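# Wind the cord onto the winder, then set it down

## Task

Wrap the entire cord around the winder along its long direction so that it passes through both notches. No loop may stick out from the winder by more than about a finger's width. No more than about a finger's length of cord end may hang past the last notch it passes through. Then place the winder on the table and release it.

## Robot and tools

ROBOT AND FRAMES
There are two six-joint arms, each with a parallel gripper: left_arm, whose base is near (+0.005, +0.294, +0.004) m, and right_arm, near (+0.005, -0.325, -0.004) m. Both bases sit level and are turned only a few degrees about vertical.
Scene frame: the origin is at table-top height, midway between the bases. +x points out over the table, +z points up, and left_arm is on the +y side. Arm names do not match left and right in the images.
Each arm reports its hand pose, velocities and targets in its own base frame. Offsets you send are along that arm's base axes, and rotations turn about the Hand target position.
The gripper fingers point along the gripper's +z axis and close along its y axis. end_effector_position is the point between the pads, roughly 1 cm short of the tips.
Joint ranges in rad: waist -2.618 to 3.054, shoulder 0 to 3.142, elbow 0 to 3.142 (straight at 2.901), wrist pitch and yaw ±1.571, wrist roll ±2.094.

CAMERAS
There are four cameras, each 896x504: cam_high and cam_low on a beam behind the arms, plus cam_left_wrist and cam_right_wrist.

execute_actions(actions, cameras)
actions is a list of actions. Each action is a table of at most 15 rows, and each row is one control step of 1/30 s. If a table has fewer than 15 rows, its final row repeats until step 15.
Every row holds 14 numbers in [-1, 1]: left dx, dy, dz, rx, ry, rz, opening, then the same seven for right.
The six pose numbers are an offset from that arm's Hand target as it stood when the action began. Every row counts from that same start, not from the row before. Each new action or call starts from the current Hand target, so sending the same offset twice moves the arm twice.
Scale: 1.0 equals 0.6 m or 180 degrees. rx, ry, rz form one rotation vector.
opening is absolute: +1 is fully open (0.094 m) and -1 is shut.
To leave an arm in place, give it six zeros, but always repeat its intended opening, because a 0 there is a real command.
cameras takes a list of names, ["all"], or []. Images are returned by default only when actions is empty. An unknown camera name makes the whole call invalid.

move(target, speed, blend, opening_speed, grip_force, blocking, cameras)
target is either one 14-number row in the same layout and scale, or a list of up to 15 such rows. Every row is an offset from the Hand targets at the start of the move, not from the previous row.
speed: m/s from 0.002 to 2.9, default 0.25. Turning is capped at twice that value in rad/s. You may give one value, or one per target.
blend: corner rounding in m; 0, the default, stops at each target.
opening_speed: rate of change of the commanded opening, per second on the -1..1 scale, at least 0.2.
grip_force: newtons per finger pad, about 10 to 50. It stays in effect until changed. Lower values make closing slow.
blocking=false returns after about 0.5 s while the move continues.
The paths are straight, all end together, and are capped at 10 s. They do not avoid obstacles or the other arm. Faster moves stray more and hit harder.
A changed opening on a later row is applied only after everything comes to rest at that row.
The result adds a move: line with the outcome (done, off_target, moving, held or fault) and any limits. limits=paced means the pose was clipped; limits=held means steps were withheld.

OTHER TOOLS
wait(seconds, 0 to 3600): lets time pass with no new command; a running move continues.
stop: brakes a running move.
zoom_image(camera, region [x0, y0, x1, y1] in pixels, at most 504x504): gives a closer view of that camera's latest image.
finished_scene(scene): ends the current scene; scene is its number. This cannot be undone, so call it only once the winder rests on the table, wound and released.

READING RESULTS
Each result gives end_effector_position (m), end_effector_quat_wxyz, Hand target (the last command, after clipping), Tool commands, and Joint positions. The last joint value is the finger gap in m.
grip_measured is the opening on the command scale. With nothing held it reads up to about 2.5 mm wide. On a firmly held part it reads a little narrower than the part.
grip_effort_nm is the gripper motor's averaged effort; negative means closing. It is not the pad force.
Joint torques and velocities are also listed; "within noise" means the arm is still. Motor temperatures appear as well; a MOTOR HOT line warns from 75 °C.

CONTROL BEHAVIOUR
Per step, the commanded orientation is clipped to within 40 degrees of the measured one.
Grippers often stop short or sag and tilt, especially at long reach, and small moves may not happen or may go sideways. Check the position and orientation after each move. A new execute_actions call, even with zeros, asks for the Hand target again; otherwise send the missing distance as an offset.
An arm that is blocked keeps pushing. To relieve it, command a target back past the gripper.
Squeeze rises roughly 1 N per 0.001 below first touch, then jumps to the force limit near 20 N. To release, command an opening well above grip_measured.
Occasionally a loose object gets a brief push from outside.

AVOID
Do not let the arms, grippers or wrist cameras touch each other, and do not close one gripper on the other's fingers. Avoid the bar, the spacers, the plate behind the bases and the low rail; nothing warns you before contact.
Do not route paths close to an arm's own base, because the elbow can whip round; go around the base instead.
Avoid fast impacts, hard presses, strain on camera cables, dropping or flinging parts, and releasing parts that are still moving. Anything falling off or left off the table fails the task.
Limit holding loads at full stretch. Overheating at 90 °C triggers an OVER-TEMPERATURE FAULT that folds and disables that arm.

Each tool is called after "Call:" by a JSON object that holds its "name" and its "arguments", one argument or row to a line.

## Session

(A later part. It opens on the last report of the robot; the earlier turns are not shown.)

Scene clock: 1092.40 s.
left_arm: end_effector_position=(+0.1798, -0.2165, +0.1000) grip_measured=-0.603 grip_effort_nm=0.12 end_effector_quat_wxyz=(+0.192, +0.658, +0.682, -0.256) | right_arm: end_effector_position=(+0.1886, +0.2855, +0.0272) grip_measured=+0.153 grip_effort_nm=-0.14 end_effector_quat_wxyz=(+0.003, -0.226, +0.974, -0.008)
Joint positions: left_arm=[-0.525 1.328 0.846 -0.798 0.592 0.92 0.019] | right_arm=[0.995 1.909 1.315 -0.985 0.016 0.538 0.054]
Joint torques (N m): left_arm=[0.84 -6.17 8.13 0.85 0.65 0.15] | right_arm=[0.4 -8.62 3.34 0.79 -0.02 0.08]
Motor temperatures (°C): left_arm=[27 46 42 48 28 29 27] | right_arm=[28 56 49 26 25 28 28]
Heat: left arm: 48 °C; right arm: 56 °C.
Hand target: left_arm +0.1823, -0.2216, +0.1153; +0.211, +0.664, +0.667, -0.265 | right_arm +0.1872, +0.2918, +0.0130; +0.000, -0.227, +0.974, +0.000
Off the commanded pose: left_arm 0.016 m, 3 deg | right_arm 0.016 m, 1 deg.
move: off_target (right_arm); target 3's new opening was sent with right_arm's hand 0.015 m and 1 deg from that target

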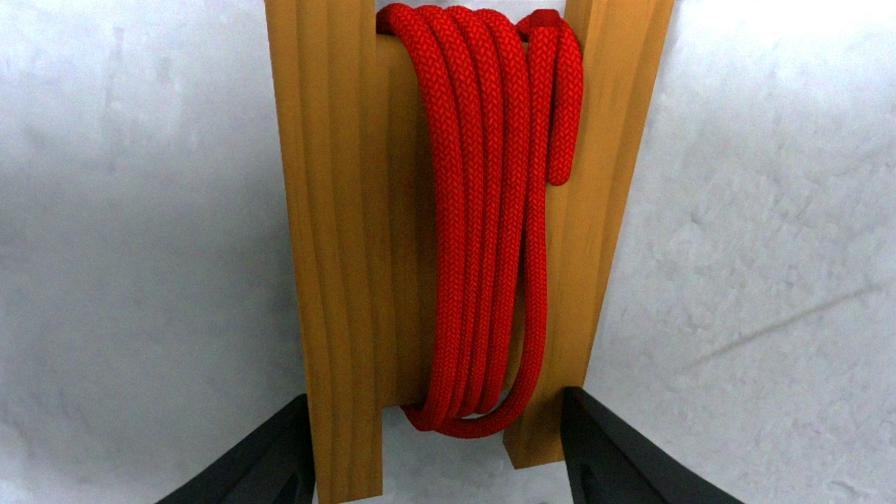

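Call:
{"name": "move", "arguments": {
  "target": [
    [0,0,0,0,0,0,-0.6, 0,-0.003,0.005,0,0,0,0.4],
    [0,0,0,0,0,0,-0.6, 0,-0.003,-0.0217,0,0,0,0.4],
    [0,0,0,0,0,0,-0.6, 0,-0.003,-0.0217,0,0,0,0.15]
  ],
  "speed": [0.05,0.05,0.1],
  "opening_speed": 0.8,
  "cameras": ["cam_right_wrist"]
}}

Scene clock: 1097.87 s.
left_arm: end_effector_position=(+0.1798, -0.2165, +0.1000) grip_measured=-0.603 grip_effort_nm=0.12 end_effector_quat_wxyz=(+0.192, +0.658, +0.682, -0.256) | right_arm: end_effector_position=(+0.1875, +0.2872, +0.0203) grip_measured=+0.210 grip_effort_nm=-0.99 end_effector_quat_wxyz=(+0.001, -0.229, +0.973, +0.002)
Joint positions: left_arm=[-0.525 1.328 0.846 -0.798 0.592 0.92 0.019] | right_arm=[0.992 1.911 1.289 -0.945 -0.001 0.529 0.057]
Joint torques (N m): left_arm=[0.84 -6.17 8.13 0.85 0.65 0.15] | right_arm=[0.42 -7.57 2.52 0.91 0.04 0.05]
Motor temperatures (°C): left_arm=[27 45 43 47 29 29 27] | right_arm=[28 55 49 26 25 28 28]
Heat: left arm: 47 °C; right arm: 55 °C.
Hand target: left_arm +0.1823, -0.2216, +0.1153; +0.211, +0.664, +0.667, -0.265 | right_arm +0.1872, +0.2900, -0.0001; +0.000, -0.227, +0.974, +0.000
Off the commanded pose: left_arm 0.016 m, 3 deg | right_arm 0.020 m, 0 deg.
move: off_target (right_arm); target 3's new opening was sent with right_arm's hand 0.022 m and 1 deg from that target

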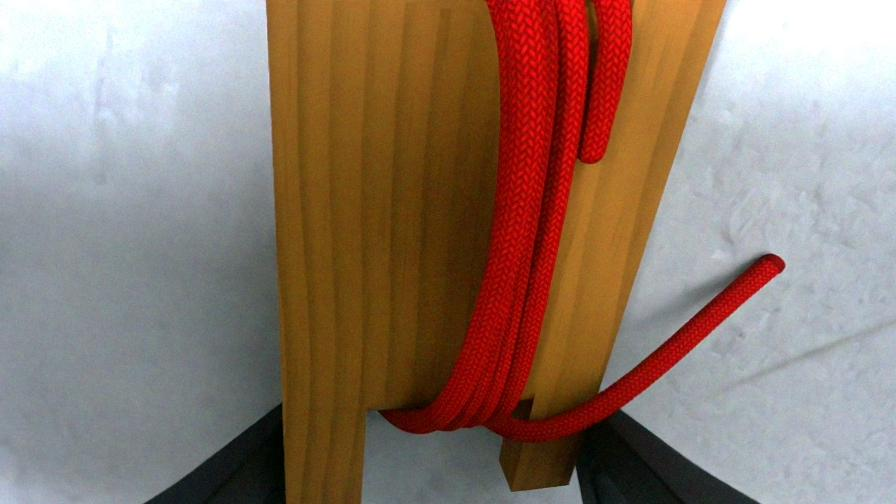

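Call:
{"name": "move", "arguments": {
  "target": [
    [0,0,0,0,0,0,-0.2, 0,0,0.2585,0,0,0,0.15],
    [0,0,0,0,0,0,-0.2, 0.1007,-0.0395,0.2585,0,0,0.7056,0.15],
    [0.1055,-0.079,-0.0272,-0.2133,-0.0157,0.0072,-0.2, 0.1007,-0.0395,0.2585,0,0,0.7056,0.15]
  ],
  "speed": [0.15,0.3,0.2],
  "blend": [0.02,0,0],
  "cameras": ["all"]
}}

Call:
{"name": "zoom_image", "arguments": {
  "camera": "cam_high",
  "region": [330, 200, 450, 290]
}}

Scene clock: 1167.10 s.
left_arm: end_effector_position=(+0.2483, -0.2676, +0.0992) grip_measured=-0.203 grip_effort_nm=0.12 end_effector_quat_wxyz=(+0.428, +0.553, +0.557, -0.447) | right_arm: end_effector_position=(+0.2439, +0.2640, +0.1533) grip_measured=+0.209 grip_effort_nm=-0.99 end_effector_quat_wxyz=(+0.003, +0.972, -0.236, +0.004)
Joint positions: left_arm=[-0.373 1.677 0.558 0.517 1.147 0.535 0.037] | right_arm=[0.83 1.921 1.839 -1.49 0.01 -1.835 0.057]
Joint torques (N m): left_arm=[0.05 -5.94 3.58 2.59 0.43 -0.1] | right_arm=[-0.77 -9.77 7.75 0.07 -0.07 -0.12]
Heat: left arm: 47 °C; right arm: 51 °C.
Hand target: left_arm +0.2456, -0.2690, +0.0989; +0.436, +0.556, +0.545, -0.451 | right_arm +0.2477, +0.2663, +0.1551; +0.000, +0.973, -0.231, -0.001
Off the commanded pose: left_arm 0.003 m, 2 deg | right_arm 0.005 m, 1 deg.
move: done; blend cut to 0 m at target 1

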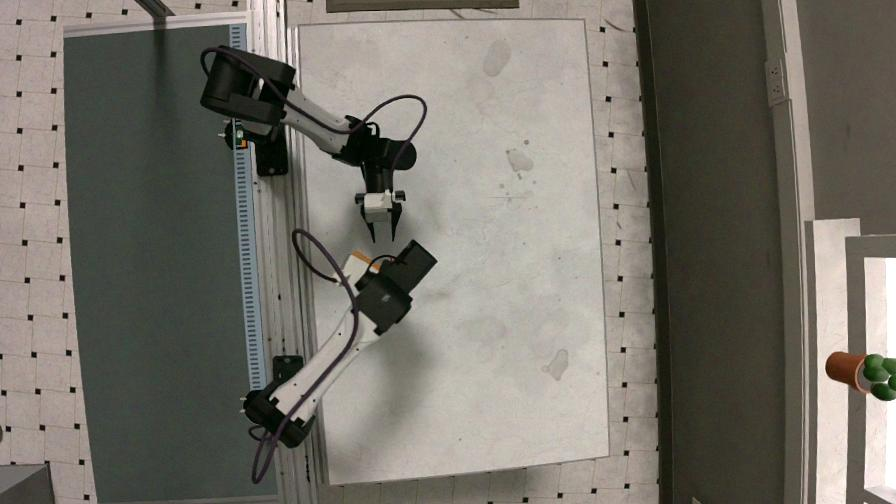

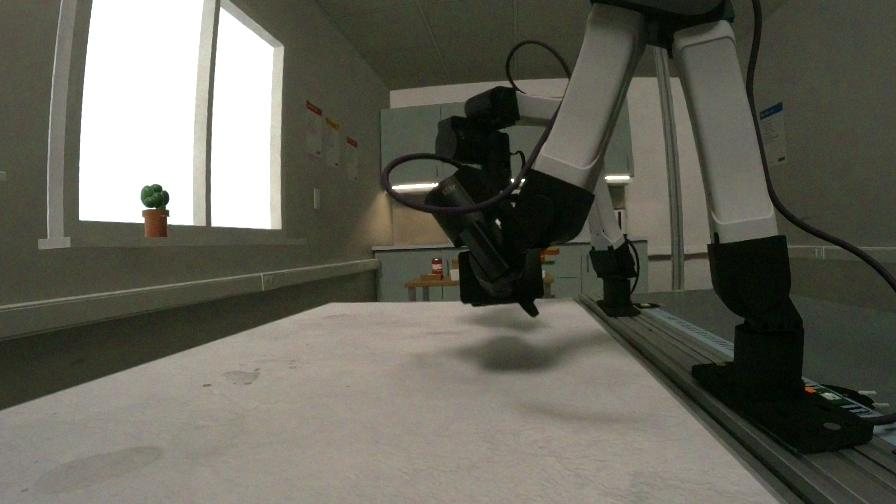

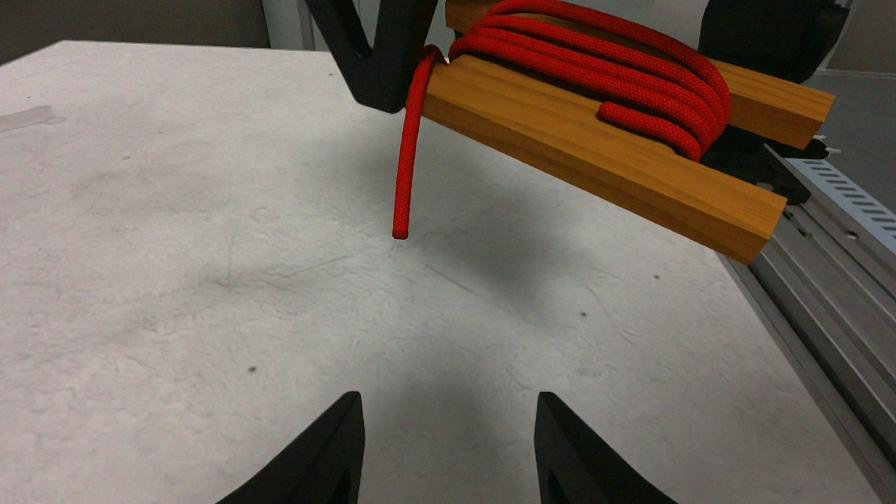

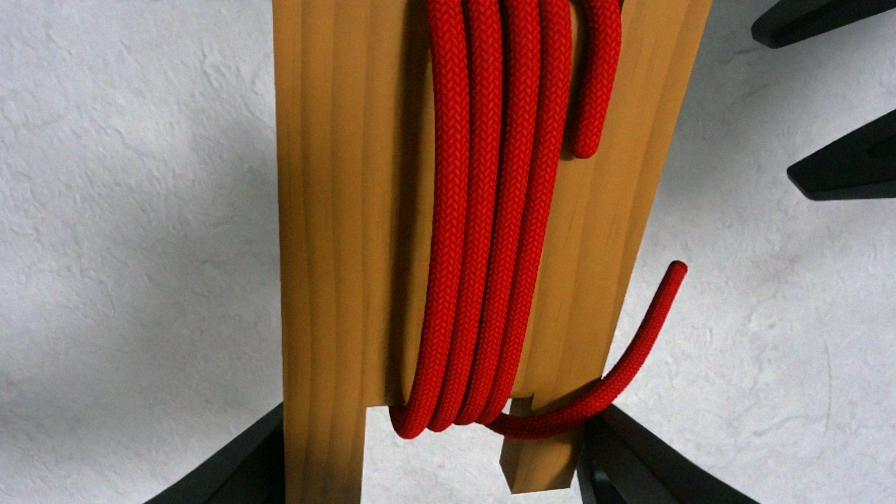

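Scaled by 4.200 from the camera's image (finer frame: 1280x720).

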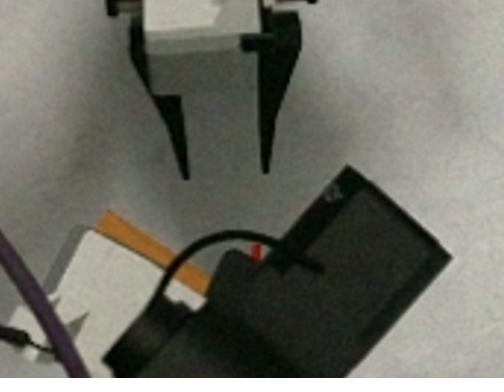

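Call:
{"name": "move", "arguments": {
  "target": [
    [0.025,0,0.038,0,0,0,-0.2, 0,0,0,0,0,0,0.15],
    [0.025,-0.0767,0.0408,0,0,0,-0.2, 0,0,0,0,0,0,0.15]
  ],
  "speed": [0.12,0.08],
  "blend": [0.005,0],
  "cameras": ["cam_left_wrist","cam_high"]
}}

Call:
{"name": "zoom_image", "arguments": {
  "camera": "cam_high",
  "region": [330, 200, 450, 290]
}}

Scene clock: 1185.57 s.
left_arm: end_effector_position=(+0.2488, -0.3077, +0.1138) grip_measured=-0.203 grip_effort_nm=0.12 end_effector_quat_wxyz=(+0.409, +0.551, +0.561, -0.463) | right_arm: end_effector_position=(+0.2439, +0.2640, +0.1533) grip_measured=+0.209 grip_effort_nm=-0.99 end_effector_quat_wxyz=(+0.003, +0.972, -0.236, +0.004)
Joint positions: left_arm=[-0.494 1.706 0.65 0.54 1.074 0.392 0.037] | right_arm=[0.83 1.921 1.839 -1.49 0.01 -1.835 0.057]
Joint torques (N m): left_arm=[-0.13 -6.53 7.04 2.75 0 -0.11] | right_arm=[-0.77 -9.76 7.76 0.07 -0.08 -0.13]
Heat: left arm: 50 °C; right arm: 51 °C.
Hand target: left_arm +0.2605, -0.3151, +0.1234; +0.436, +0.556, +0.545, -0.451 | right_arm +0.2477, +0.2663, +0.1551; +0.000, +0.973, -0.231, -0.001
Off the commanded pose: left_arm 0.017 m, 4 deg | right_arm 0.005 m, 1 deg.
move: off_target (left_arm)
Images, in order (width x height): cam_high 896x504, cam_left_wrist 896x504.

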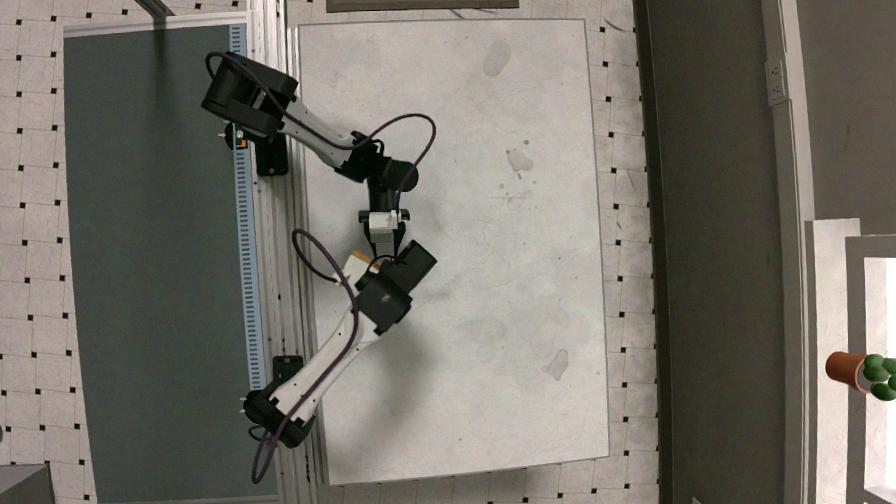

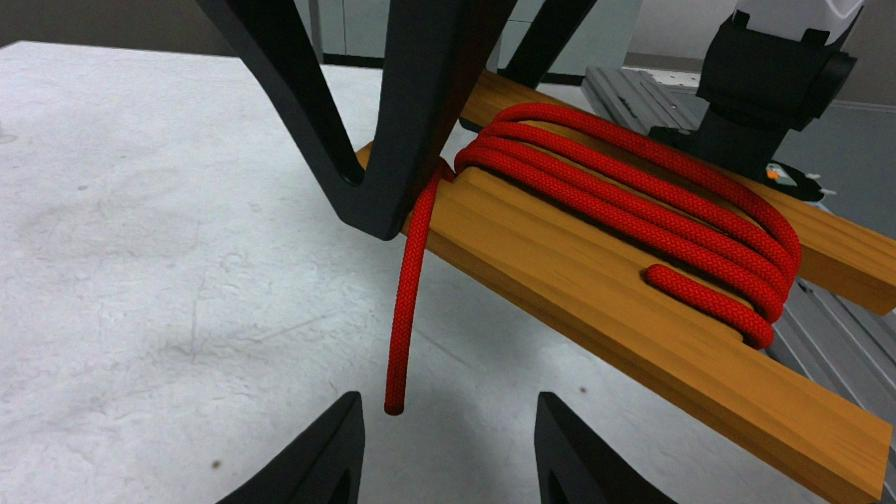

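Scaled by 4.200 from the camera's image (finer frame: 1280x720).

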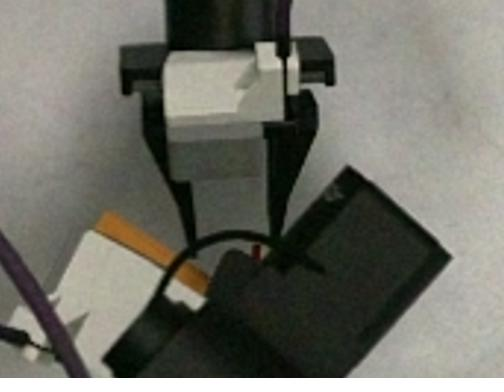

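Call:
{"name": "move", "arguments": {
  "target": [
    [0.0133,-0.02,-0.008,0,0,0,-0.2, 0,0,0,0,0,0,0.15],
    [0.0133,-0.02,-0.008,0,0,0,-1.0, 0,0,0,0,0,0,0.15]
  ],
  "speed": [0.08,0.08],
  "opening_speed": 1.5,
  "cameras": ["cam_left_wrist","cam_right_wrist"]
}}

Scene clock: 1191.30 s.
left_arm: end_effector_position=(+0.2574, -0.3195, +0.1094) grip_measured=-0.965 grip_effort_nm=-1.03 end_effector_quat_wxyz=(+0.410, +0.551, +0.561, -0.462) | right_arm: end_effector_position=(+0.2439, +0.2640, +0.1533) grip_measured=+0.209 grip_effort_nm=-0.99 end_effector_quat_wxyz=(+0.003, +0.972, -0.236, +0.004)
Joint positions: left_arm=[-0.515 1.765 0.693 0.574 1.052 0.374 0.002] | right_arm=[0.83 1.921 1.839 -1.49 0.01 -1.835 0.057]
Joint torques (N m): left_arm=[-0.14 -6.98 6.97 2.77 -0.01 -0.1] | right_arm=[-0.79 -9.74 7.76 0.07 -0.08 -0.13]
Heat: left arm: 51 °C; right arm: 52 °C.
Hand target: left_arm +0.2685, -0.3270, +0.1187; +0.436, +0.556, +0.545, -0.451 | right_arm +0.2477, +0.2663, +0.1551; +0.000, +0.973, -0.231, -0.001
Off the commanded pose: left_arm 0.016 m, 4 deg | right_arm 0.005 m, 1 deg.
move: off_target (left_arm); target 2's new opening was sent with left_arm's hand 0.017 m and 4 deg from that target

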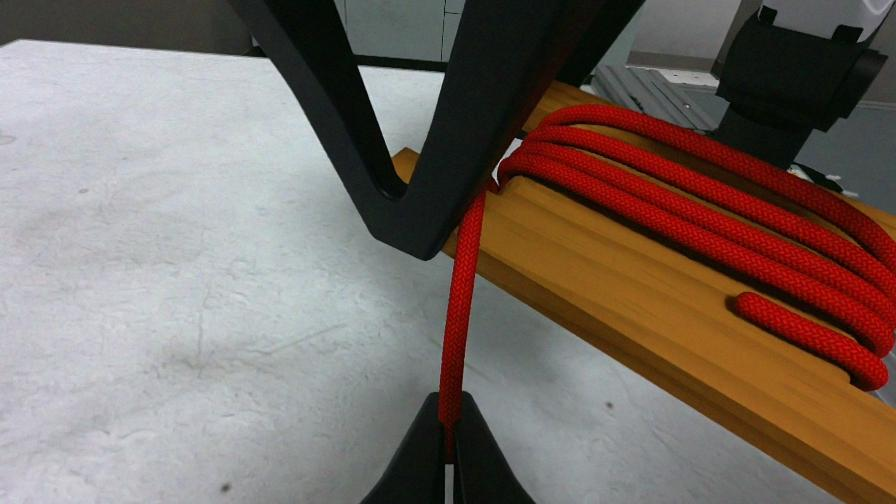

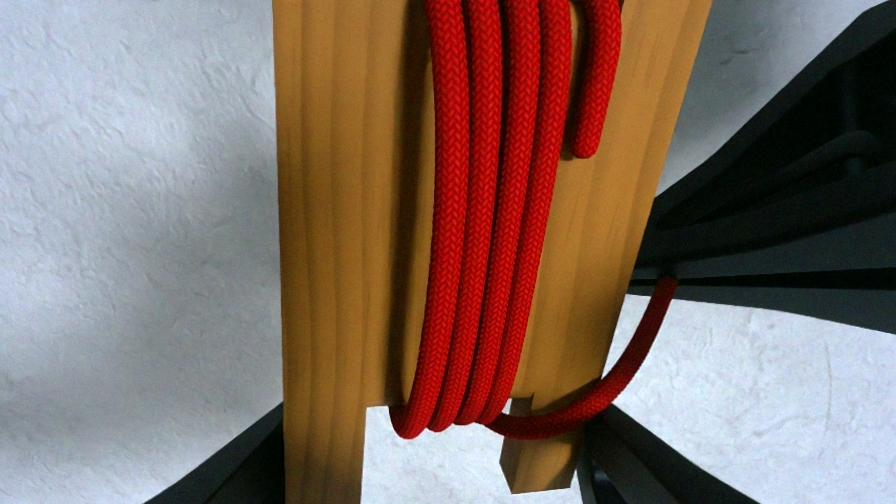

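Call:
{"name": "move", "arguments": {
  "target": [
    [0,0.0333,0.0683,0,0,0,-1.0, 0,0,0,0,0,0,0.15],
    [-0.07,0.055,0.0683,0,0,0,-1.0, 0,0,0,0,0,-0.289,0.15]
  ],
  "speed": [0.1,0.15],
  "blend": [0.005,0],
  "cameras": ["all"]
}}

Call:
{"name": "zoom_image", "arguments": {
  "camera": "cam_high",
  "region": [330, 200, 450, 290]
}}

Scene clock: 1214.33 s.
left_arm: end_effector_position=(+0.2336, -0.2955, +0.1603) grip_measured=-0.966 grip_effort_nm=-1.04 end_effector_quat_wxyz=(+0.441, +0.553, +0.545, -0.450) | right_arm: end_effector_position=(+0.2439, +0.2640, +0.1533) grip_measured=+0.209 grip_effort_nm=-0.99 end_effector_quat_wxyz=(+0.001, +0.782, -0.624, +0.005)
Joint positions: left_arm=[-0.487 1.485 0.611 0.439 1.061 0.383 0.002] | right_arm=[0.83 1.921 1.839 -1.49 0.01 -0.965 0.057]
Joint torques (N m): left_arm=[-0.16 -8.51 4.34 1.85 0.16 0.01] | right_arm=[-0.8 -9.91 7.68 0.14 -0.07 0.13]
Motor temperatures (°C): left_arm=[27 44 46 50 28 29 28] | right_arm=[28 52 54 26 25 28 30]
Heat: left arm: 50 °C; right arm: 54 °C.
Hand target: left_arm +0.2266, -0.2940, +0.1597; +0.436, +0.556, +0.545, -0.451 | right_arm +0.2477, +0.2663, +0.1551; +0.000, +0.773, -0.634, -0.001
Off the commanded pose: left_arm 0.007 m, 1 deg | right_arm 0.005 m, 2 deg.
move: done

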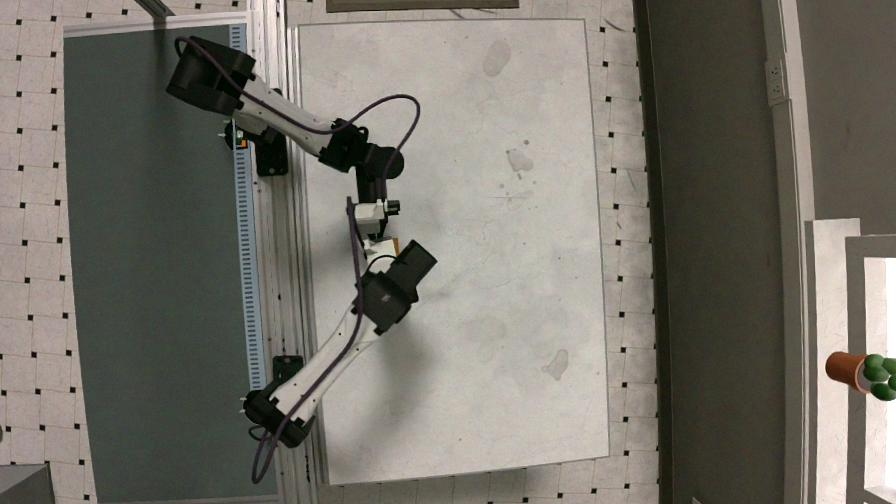

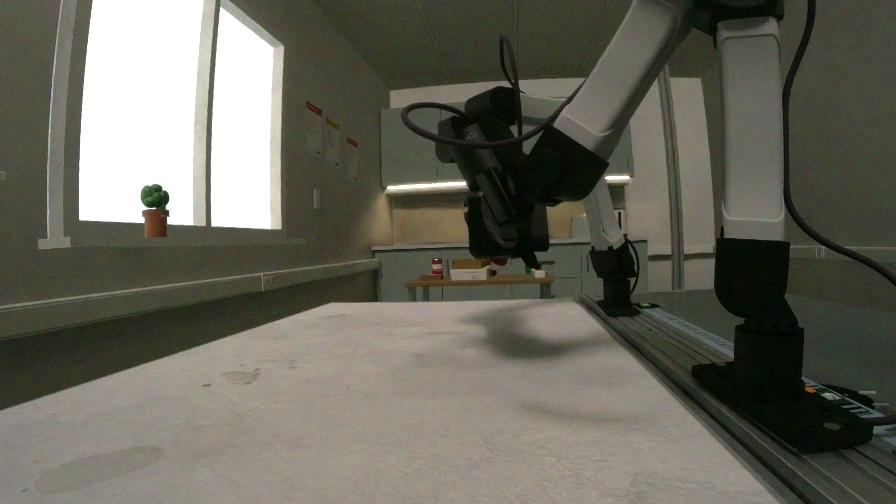

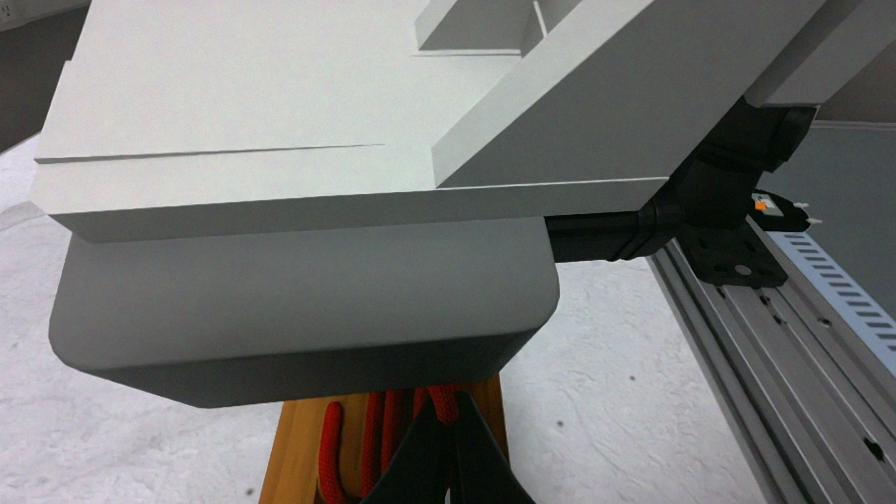

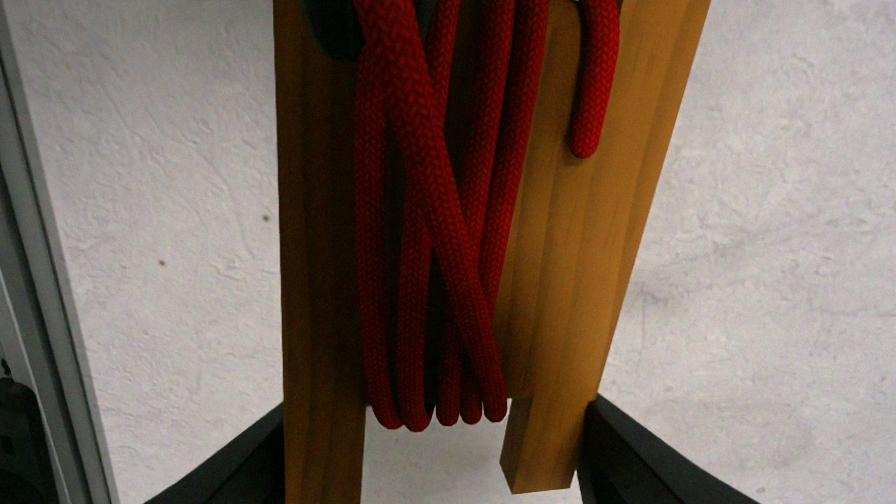

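Scaled by 4.200 from the camera's image (finer frame: 1280x720).

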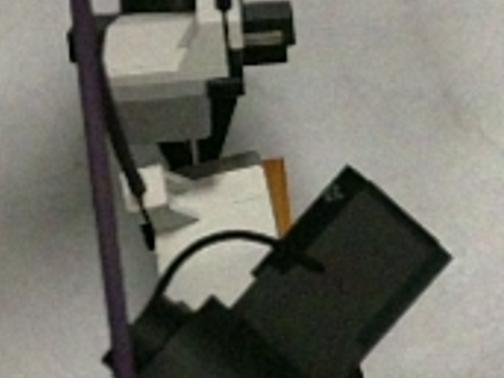

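Call:
{"name": "move", "arguments": {
  "target": [
    [0.03,0.0567,-0.0067,0,0,0,-1.0, 0,0,0,0,0,0,0.15]
  ],
  "speed": [0.04],
  "cameras": ["cam_right_wrist","cam_left_wrist"]
}}

Scene clock: 1220.50 s.
left_arm: end_effector_position=(+0.2436, -0.2616, +0.1469) grip_measured=-0.966 grip_effort_nm=-1.04 end_effector_quat_wxyz=(+0.433, +0.549, +0.557, -0.448) | right_arm: end_effector_position=(+0.2409, +0.2683, +0.1533) grip_measured=+0.209 grip_effort_nm=-0.99 end_effector_quat_wxyz=(-0.003, +0.781, -0.624, -0.010)
Joint positions: left_arm=[-0.359 1.485 0.611 0.281 1.158 0.529 0.002] | right_arm=[0.83 1.921 1.839 -1.485 -0.02 -0.964 0.057]
Joint torques (N m): left_arm=[1.42 -6.99 7.24 1.53 0.58 0.18] | right_arm=[-0.8 -9.94 7.71 0.15 0.11 0.13]
Heat: left arm: 48 °C; right arm: 54 °C.
Hand target: left_arm +0.2445, -0.2600, +0.1557; +0.436, +0.556, +0.545, -0.451 | right_arm +0.2477, +0.2663, +0.1551; +0.000, +0.773, -0.634, -0.001
Off the commanded pose: left_arm 0.009 m, 2 deg | right_arm 0.007 m, 2 deg.
move: done
Images, in order (width x height): cam_left_wrist 896x504, cam_right_wrist 896x504.

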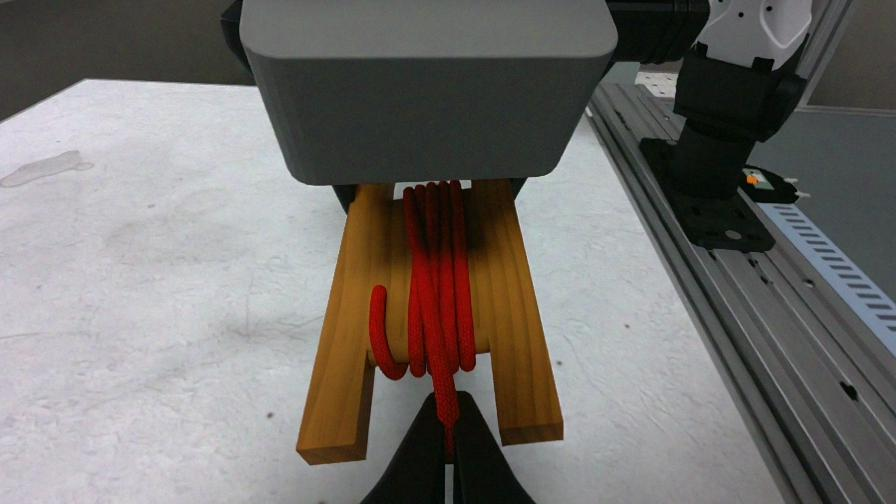

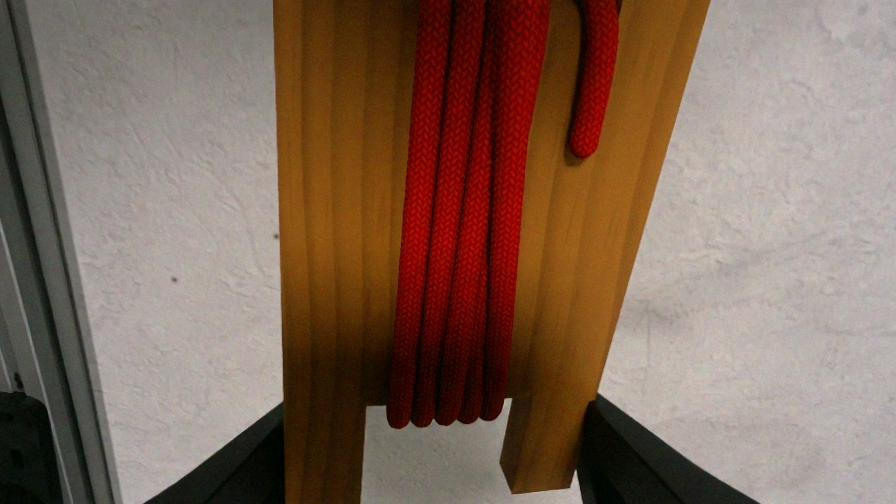

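Call:
{"name": "move", "arguments": {
  "target": [
    [0,0.004,-0.16,0.02,0,0,-1.0, 0,0,-0.185,0,0,0,0.15],
    [0,0.0067,-0.2228,0.0444,0,0,-1.0, 0,0,-0.2535,0,0,0,0.15]
  ],
  "speed": [0.1,0.04],
  "blend": [0.01,0],
  "cameras": ["all"]
}}

Call:
{"name": "zoom_image", "arguments": {
  "camera": "cam_low",
  "region": [430, 260, 610, 380]
}}

Scene clock: 1233.17 s.
left_arm: end_effector_position=(+0.2431, -0.2571, +0.0299) grip_measured=-0.966 grip_effort_nm=-1.04 end_effector_quat_wxyz=(+0.390, +0.578, +0.576, -0.427) | right_arm: end_effector_position=(+0.2491, +0.2805, +0.0224) grip_measured=+0.209 grip_effort_nm=-0.99 end_effector_quat_wxyz=(-0.028, +0.781, -0.624, -0.014)
Joint positions: left_arm=[-0.356 1.875 0.559 0.46 1.117 0.76 0.002] | right_arm=[0.83 1.978 1.389 -0.928 -0.032 -0.964 0.057]
Joint torques (N m): left_arm=[0.35 -6.2 2.92 2 0.11 0.19] | right_arm=[-0.72 -9.01 2.71 0.44 0.24 0.13]
Heat: left arm: 47 °C; right arm: 54 °C.
Hand target: left_arm +0.2445, -0.2560, +0.0219; +0.396, +0.585, +0.575, -0.412 | right_arm +0.2476, +0.2662, +0.0029; +0.000, +0.773, -0.634, -0.001
Off the commanded pose: left_arm 0.008 m, 2 deg | right_arm 0.024 m, 4 deg.
move: off_target (right_arm)

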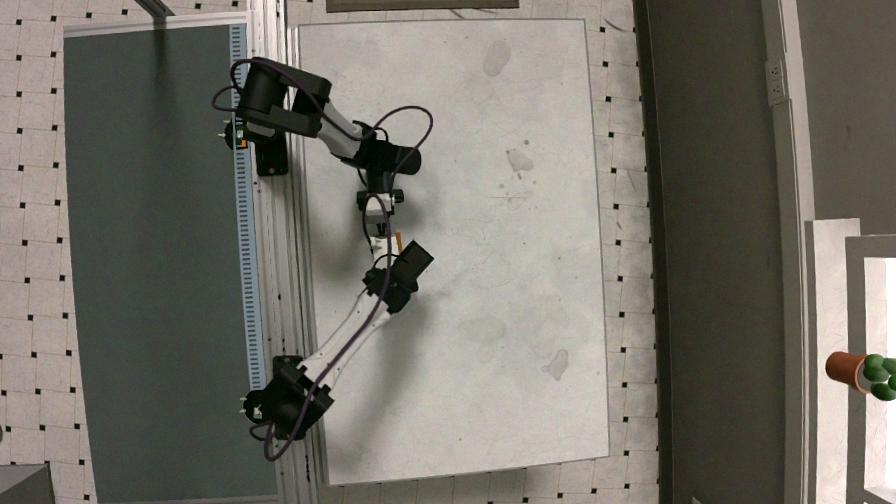

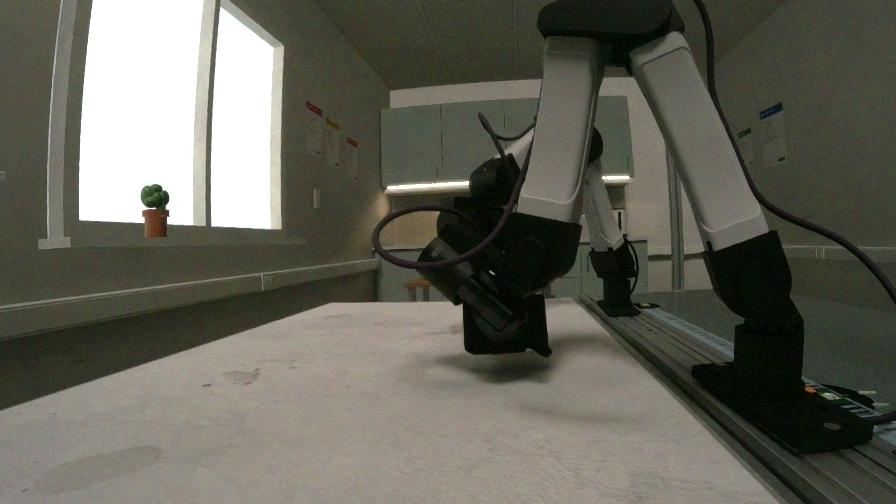

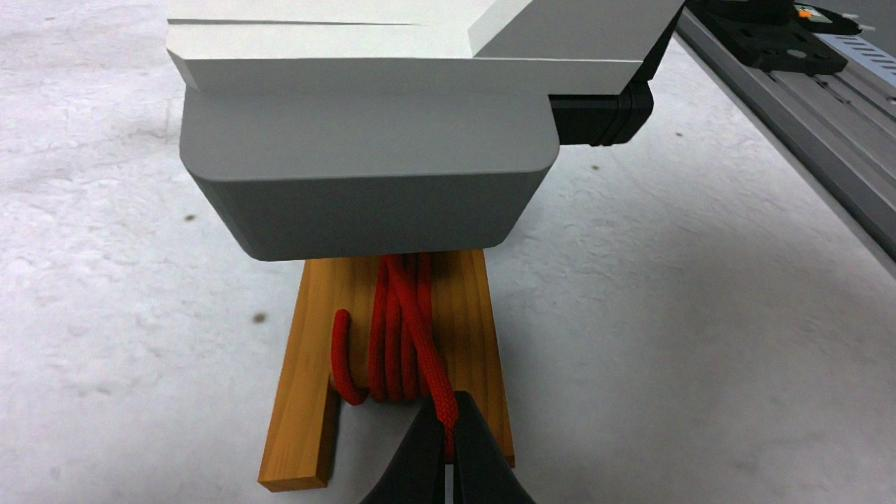

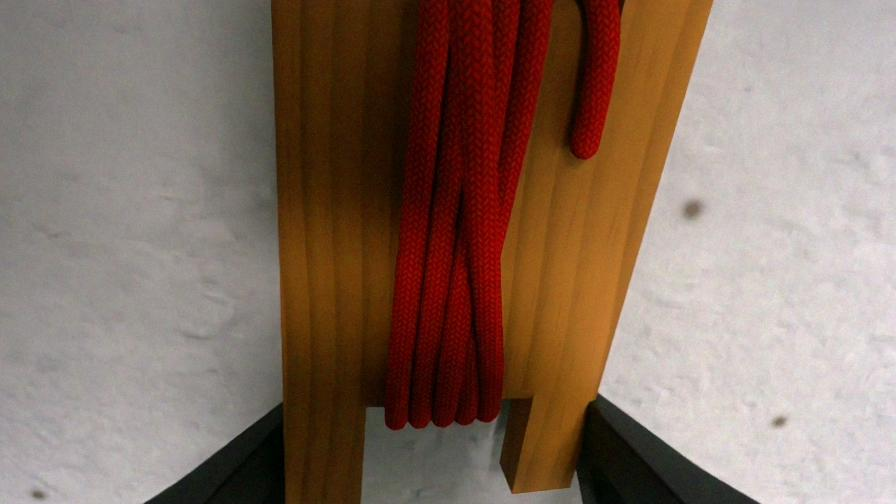

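Scaled by 2.800 from the camera's image (finer frame: 1280x720).

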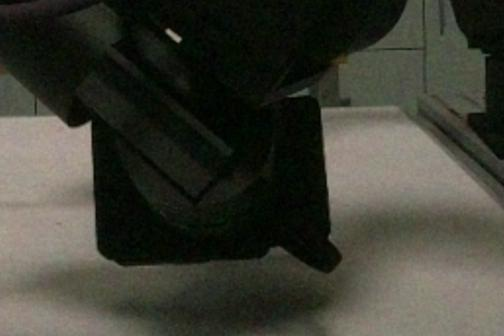

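Call:
{"name": "execute_actions", "arguments": {
  "actions": [],
  "cameras": ["cam_high","cam_low","cam_left_wrist","cam_right_wrist"]
}}

Scene clock: 1240.70 s.
left_arm: end_effector_position=(+0.2431, -0.2571, +0.0299) grip_measured=-0.966 grip_effort_nm=-1.04 end_effector_quat_wxyz=(+0.390, +0.578, +0.576, -0.427) | right_arm: end_effector_position=(+0.2491, +0.2805, +0.0224) grip_measured=+0.209 grip_effort_nm=-0.99 end_effector_quat_wxyz=(-0.028, +0.781, -0.624, -0.014)
Joint positions: left_arm=[-0.356 1.875 0.559 0.46 1.117 0.76 0.002] | right_arm=[0.83 1.978 1.389 -0.928 -0.032 -0.964 0.057]
Joint velocities: within noise
Joint torques (N m): left_arm=[0.34 -6.2 2.92 2 0.11 0.19] | right_arm=[-0.72 -9.02 2.73 0.44 0.24 0.13]
Motor temperatures (°C): left_arm=[27 44 43 47 29 29 29] | right_arm=[28 51 52 26 25 28 31]
Heat: left arm: 47 °C; right arm: 52 °C.
Hand target: left_arm +0.2445, -0.2560, +0.0219; +0.396, +0.585, +0.575, -0.412 | right_arm +0.2476, +0.2662, +0.0029; +0.000, +0.773, -0.634, -0.001
Tool commands: left_gripper/opening=-1.0 right_gripper/opening=+0.15
Off the commanded pose: left_arm 0.008 m, 2 deg | right_arm 0.024 m, 4 deg.

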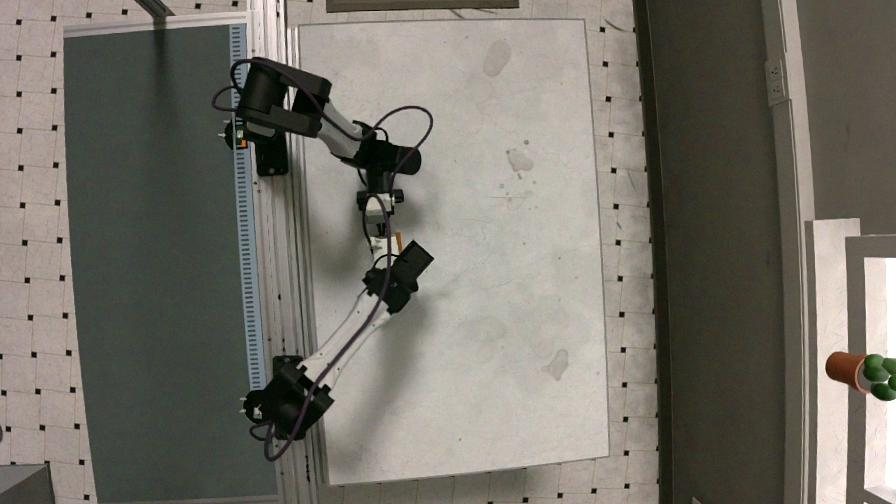

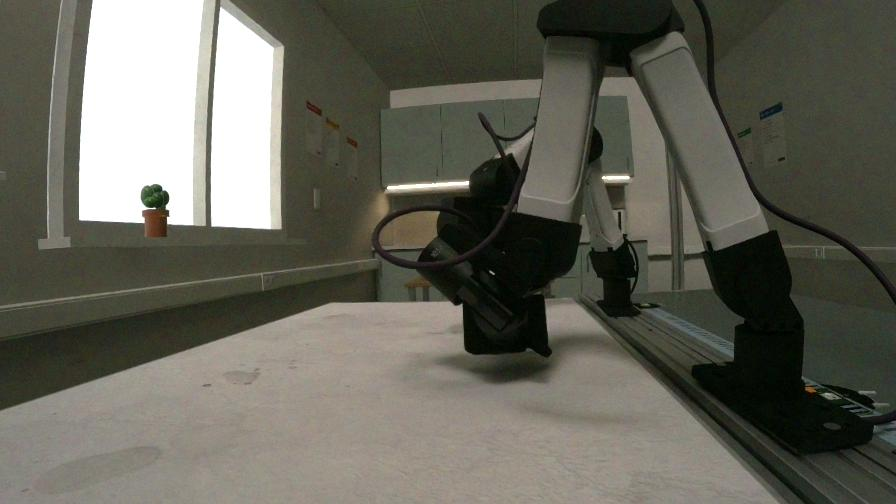

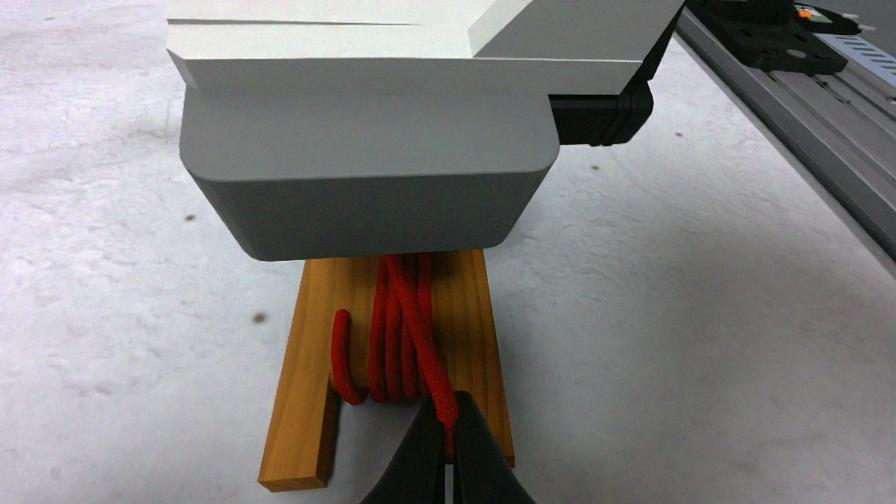

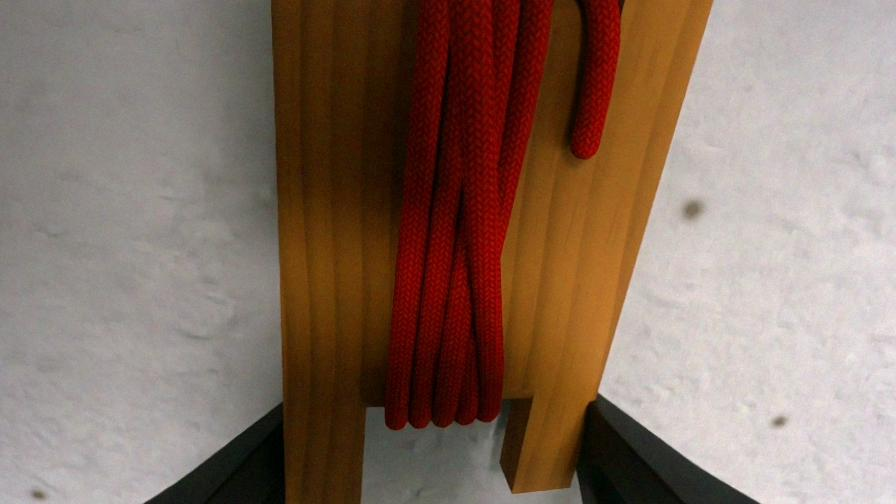

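Call:
{"name": "zoom_image", "arguments": {
  "camera": "cam_left_wrist",
  "region": [230, 240, 600, 504]
}}

Call:
{"name": "zoom_image", "arguments": {
  "camera": "cam_high",
  "region": [340, 170, 460, 330]
}}

Scaled by 1.362 from the camera's image (finer frame: 1280x720).

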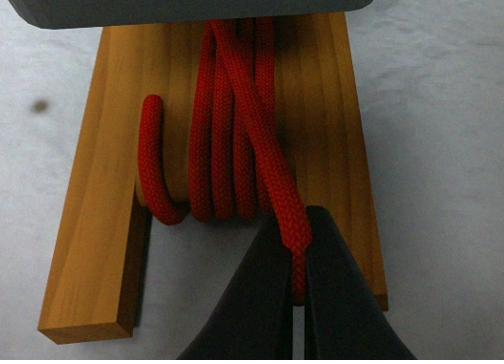

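Scaled by 3.150 from the camera's image (finer frame: 1280x720).

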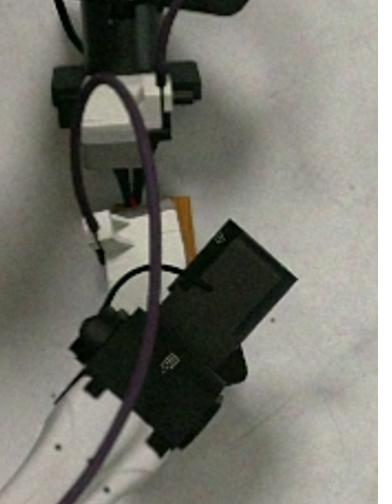

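Call:
{"name": "move", "arguments": {
  "target": [0.02, 0.02, 0, 0, 0, 0, -1.0, 0, 0, 0, 0, 0, 0, 0.15],
  "speed": 0.04,
  "cameras": ["cam_left_wrist", "cam_right_wrist"]
}}

Scene clock: 1261.07 s.
left_arm: end_effector_position=(+0.2540, -0.2481, +0.0252) grip_measured=-0.966 grip_effort_nm=-1.04 end_effector_quat_wxyz=(+0.402, +0.587, +0.572, -0.409) | right_arm: end_effector_position=(+0.2518, +0.2850, +0.0227) grip_measured=+0.209 grip_effort_nm=-0.99 end_effector_quat_wxyz=(-0.039, +0.781, -0.623, -0.016)
Joint positions: left_arm=[-0.317 1.893 0.584 0.413 1.117 0.848 0.002] | right_arm=[0.83 1.978 1.389 -0.907 -0.038 -0.964 0.057]
Joint torques (N m): left_arm=[1.95 -6.83 4.77 1.16 0.53 0.18] | right_arm=[-0.7 -9.06 2.91 0.27 0.3 0.13]
Heat: left arm: 46 °C; right arm: 51 °C.
Hand target: left_arm +0.2566, -0.2440, +0.0221; +0.397, +0.585, +0.575, -0.412 | right_arm +0.2477, +0.2663, +0.0031; +0.000, +0.773, -0.634, -0.001
Off the commanded pose: left_arm 0.006 m, 1 deg | right_arm 0.028 m, 5 deg.
move: done

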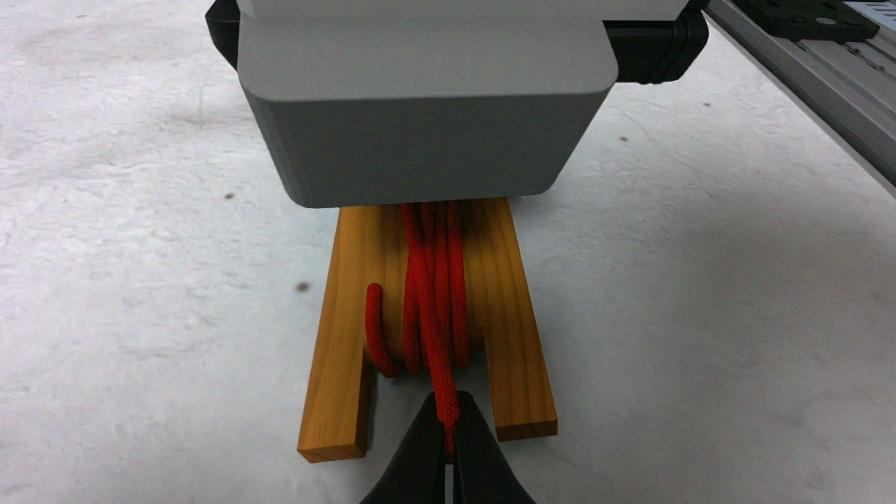

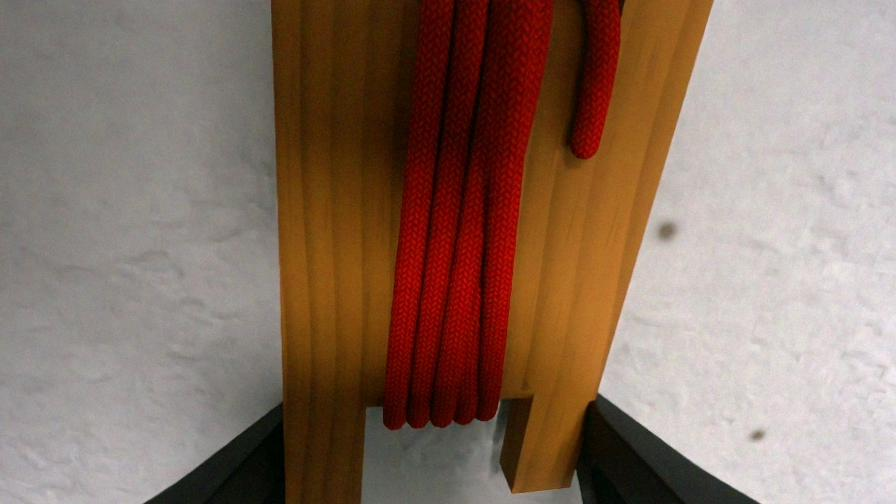

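Call:
{"name": "move", "arguments": {
  "target": [
    [0, 0, 0, 0, 0, 0, -0.6, 0, 0, 0, 0, 0, 0, 0.15],
    [0, 0.07, 0.006, 0, 0, 0, -0.6, 0, 0, 0, 0, 0, 0, 0.15]
  ],
  "speed": 0.08,
  "opening_speed": 0.8,
  "cameras": ["cam_left_wrist", "cam_right_wrist"]
}}

Scene clock: 1390.10 s.
left_arm: end_effector_position=(+0.2509, -0.2005, +0.0131) grip_measured=-0.603 grip_effort_nm=0.12 end_effector_quat_wxyz=(+0.379, +0.579, +0.595, -0.410) | right_arm: end_effector_position=(+0.2520, +0.2848, +0.0227) grip_measured=+0.209 grip_effort_nm=-0.99 end_effector_quat_wxyz=(-0.039, +0.777, -0.628, -0.016)
Joint positions: left_arm=[-0.153 1.893 0.636 -0.012 1.166 1.191 0.019] | right_arm=[0.83 1.978 1.389 -0.907 -0.036 -0.951 0.057]
Joint torques (N m): left_arm=[0.83 -9.37 5.05 0.74 0.88 0.18] | right_arm=[-0.72 -9.05 2.91 0.26 0.29 0.11]
Motor temperatures (°C): left_arm=[28 42 39 39 29 29 30] | right_arm=[28 49 44 25 25 28 31]
Heat: left arm: 42 °C; right arm: 49 °C.
Hand target: left_arm +0.2565, -0.2020, +0.0256; +0.397, +0.585, +0.575, -0.412 | right_arm +0.2477, +0.2663, +0.0031; +0.000, +0.773, -0.634, -0.001
Off the commanded pose: left_arm 0.014 m, 3 deg | right_arm 0.027 m, 5 deg.
move: off_target (left_arm)

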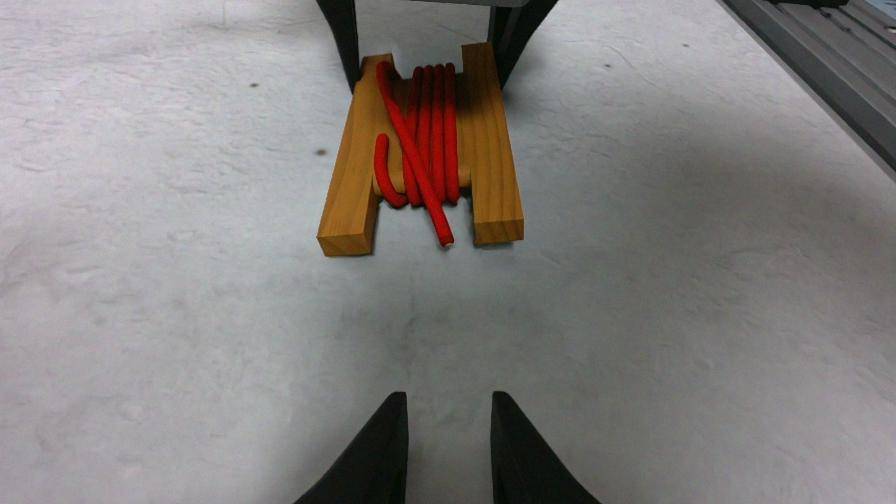

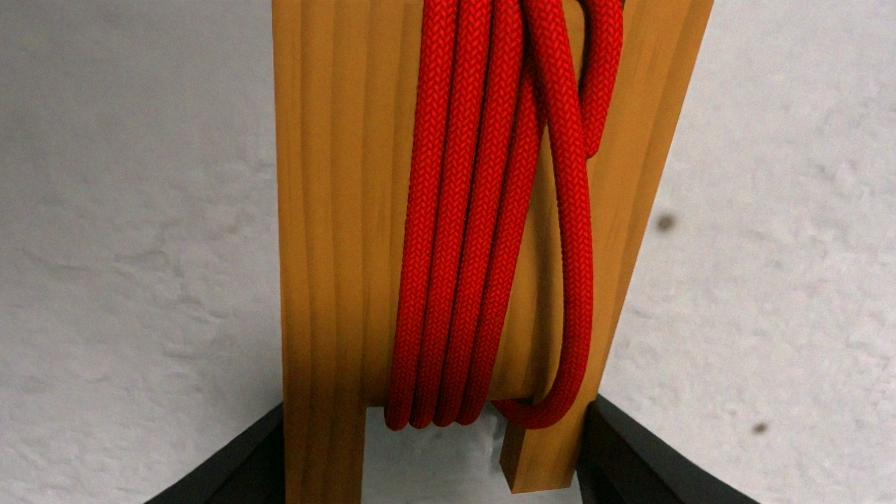

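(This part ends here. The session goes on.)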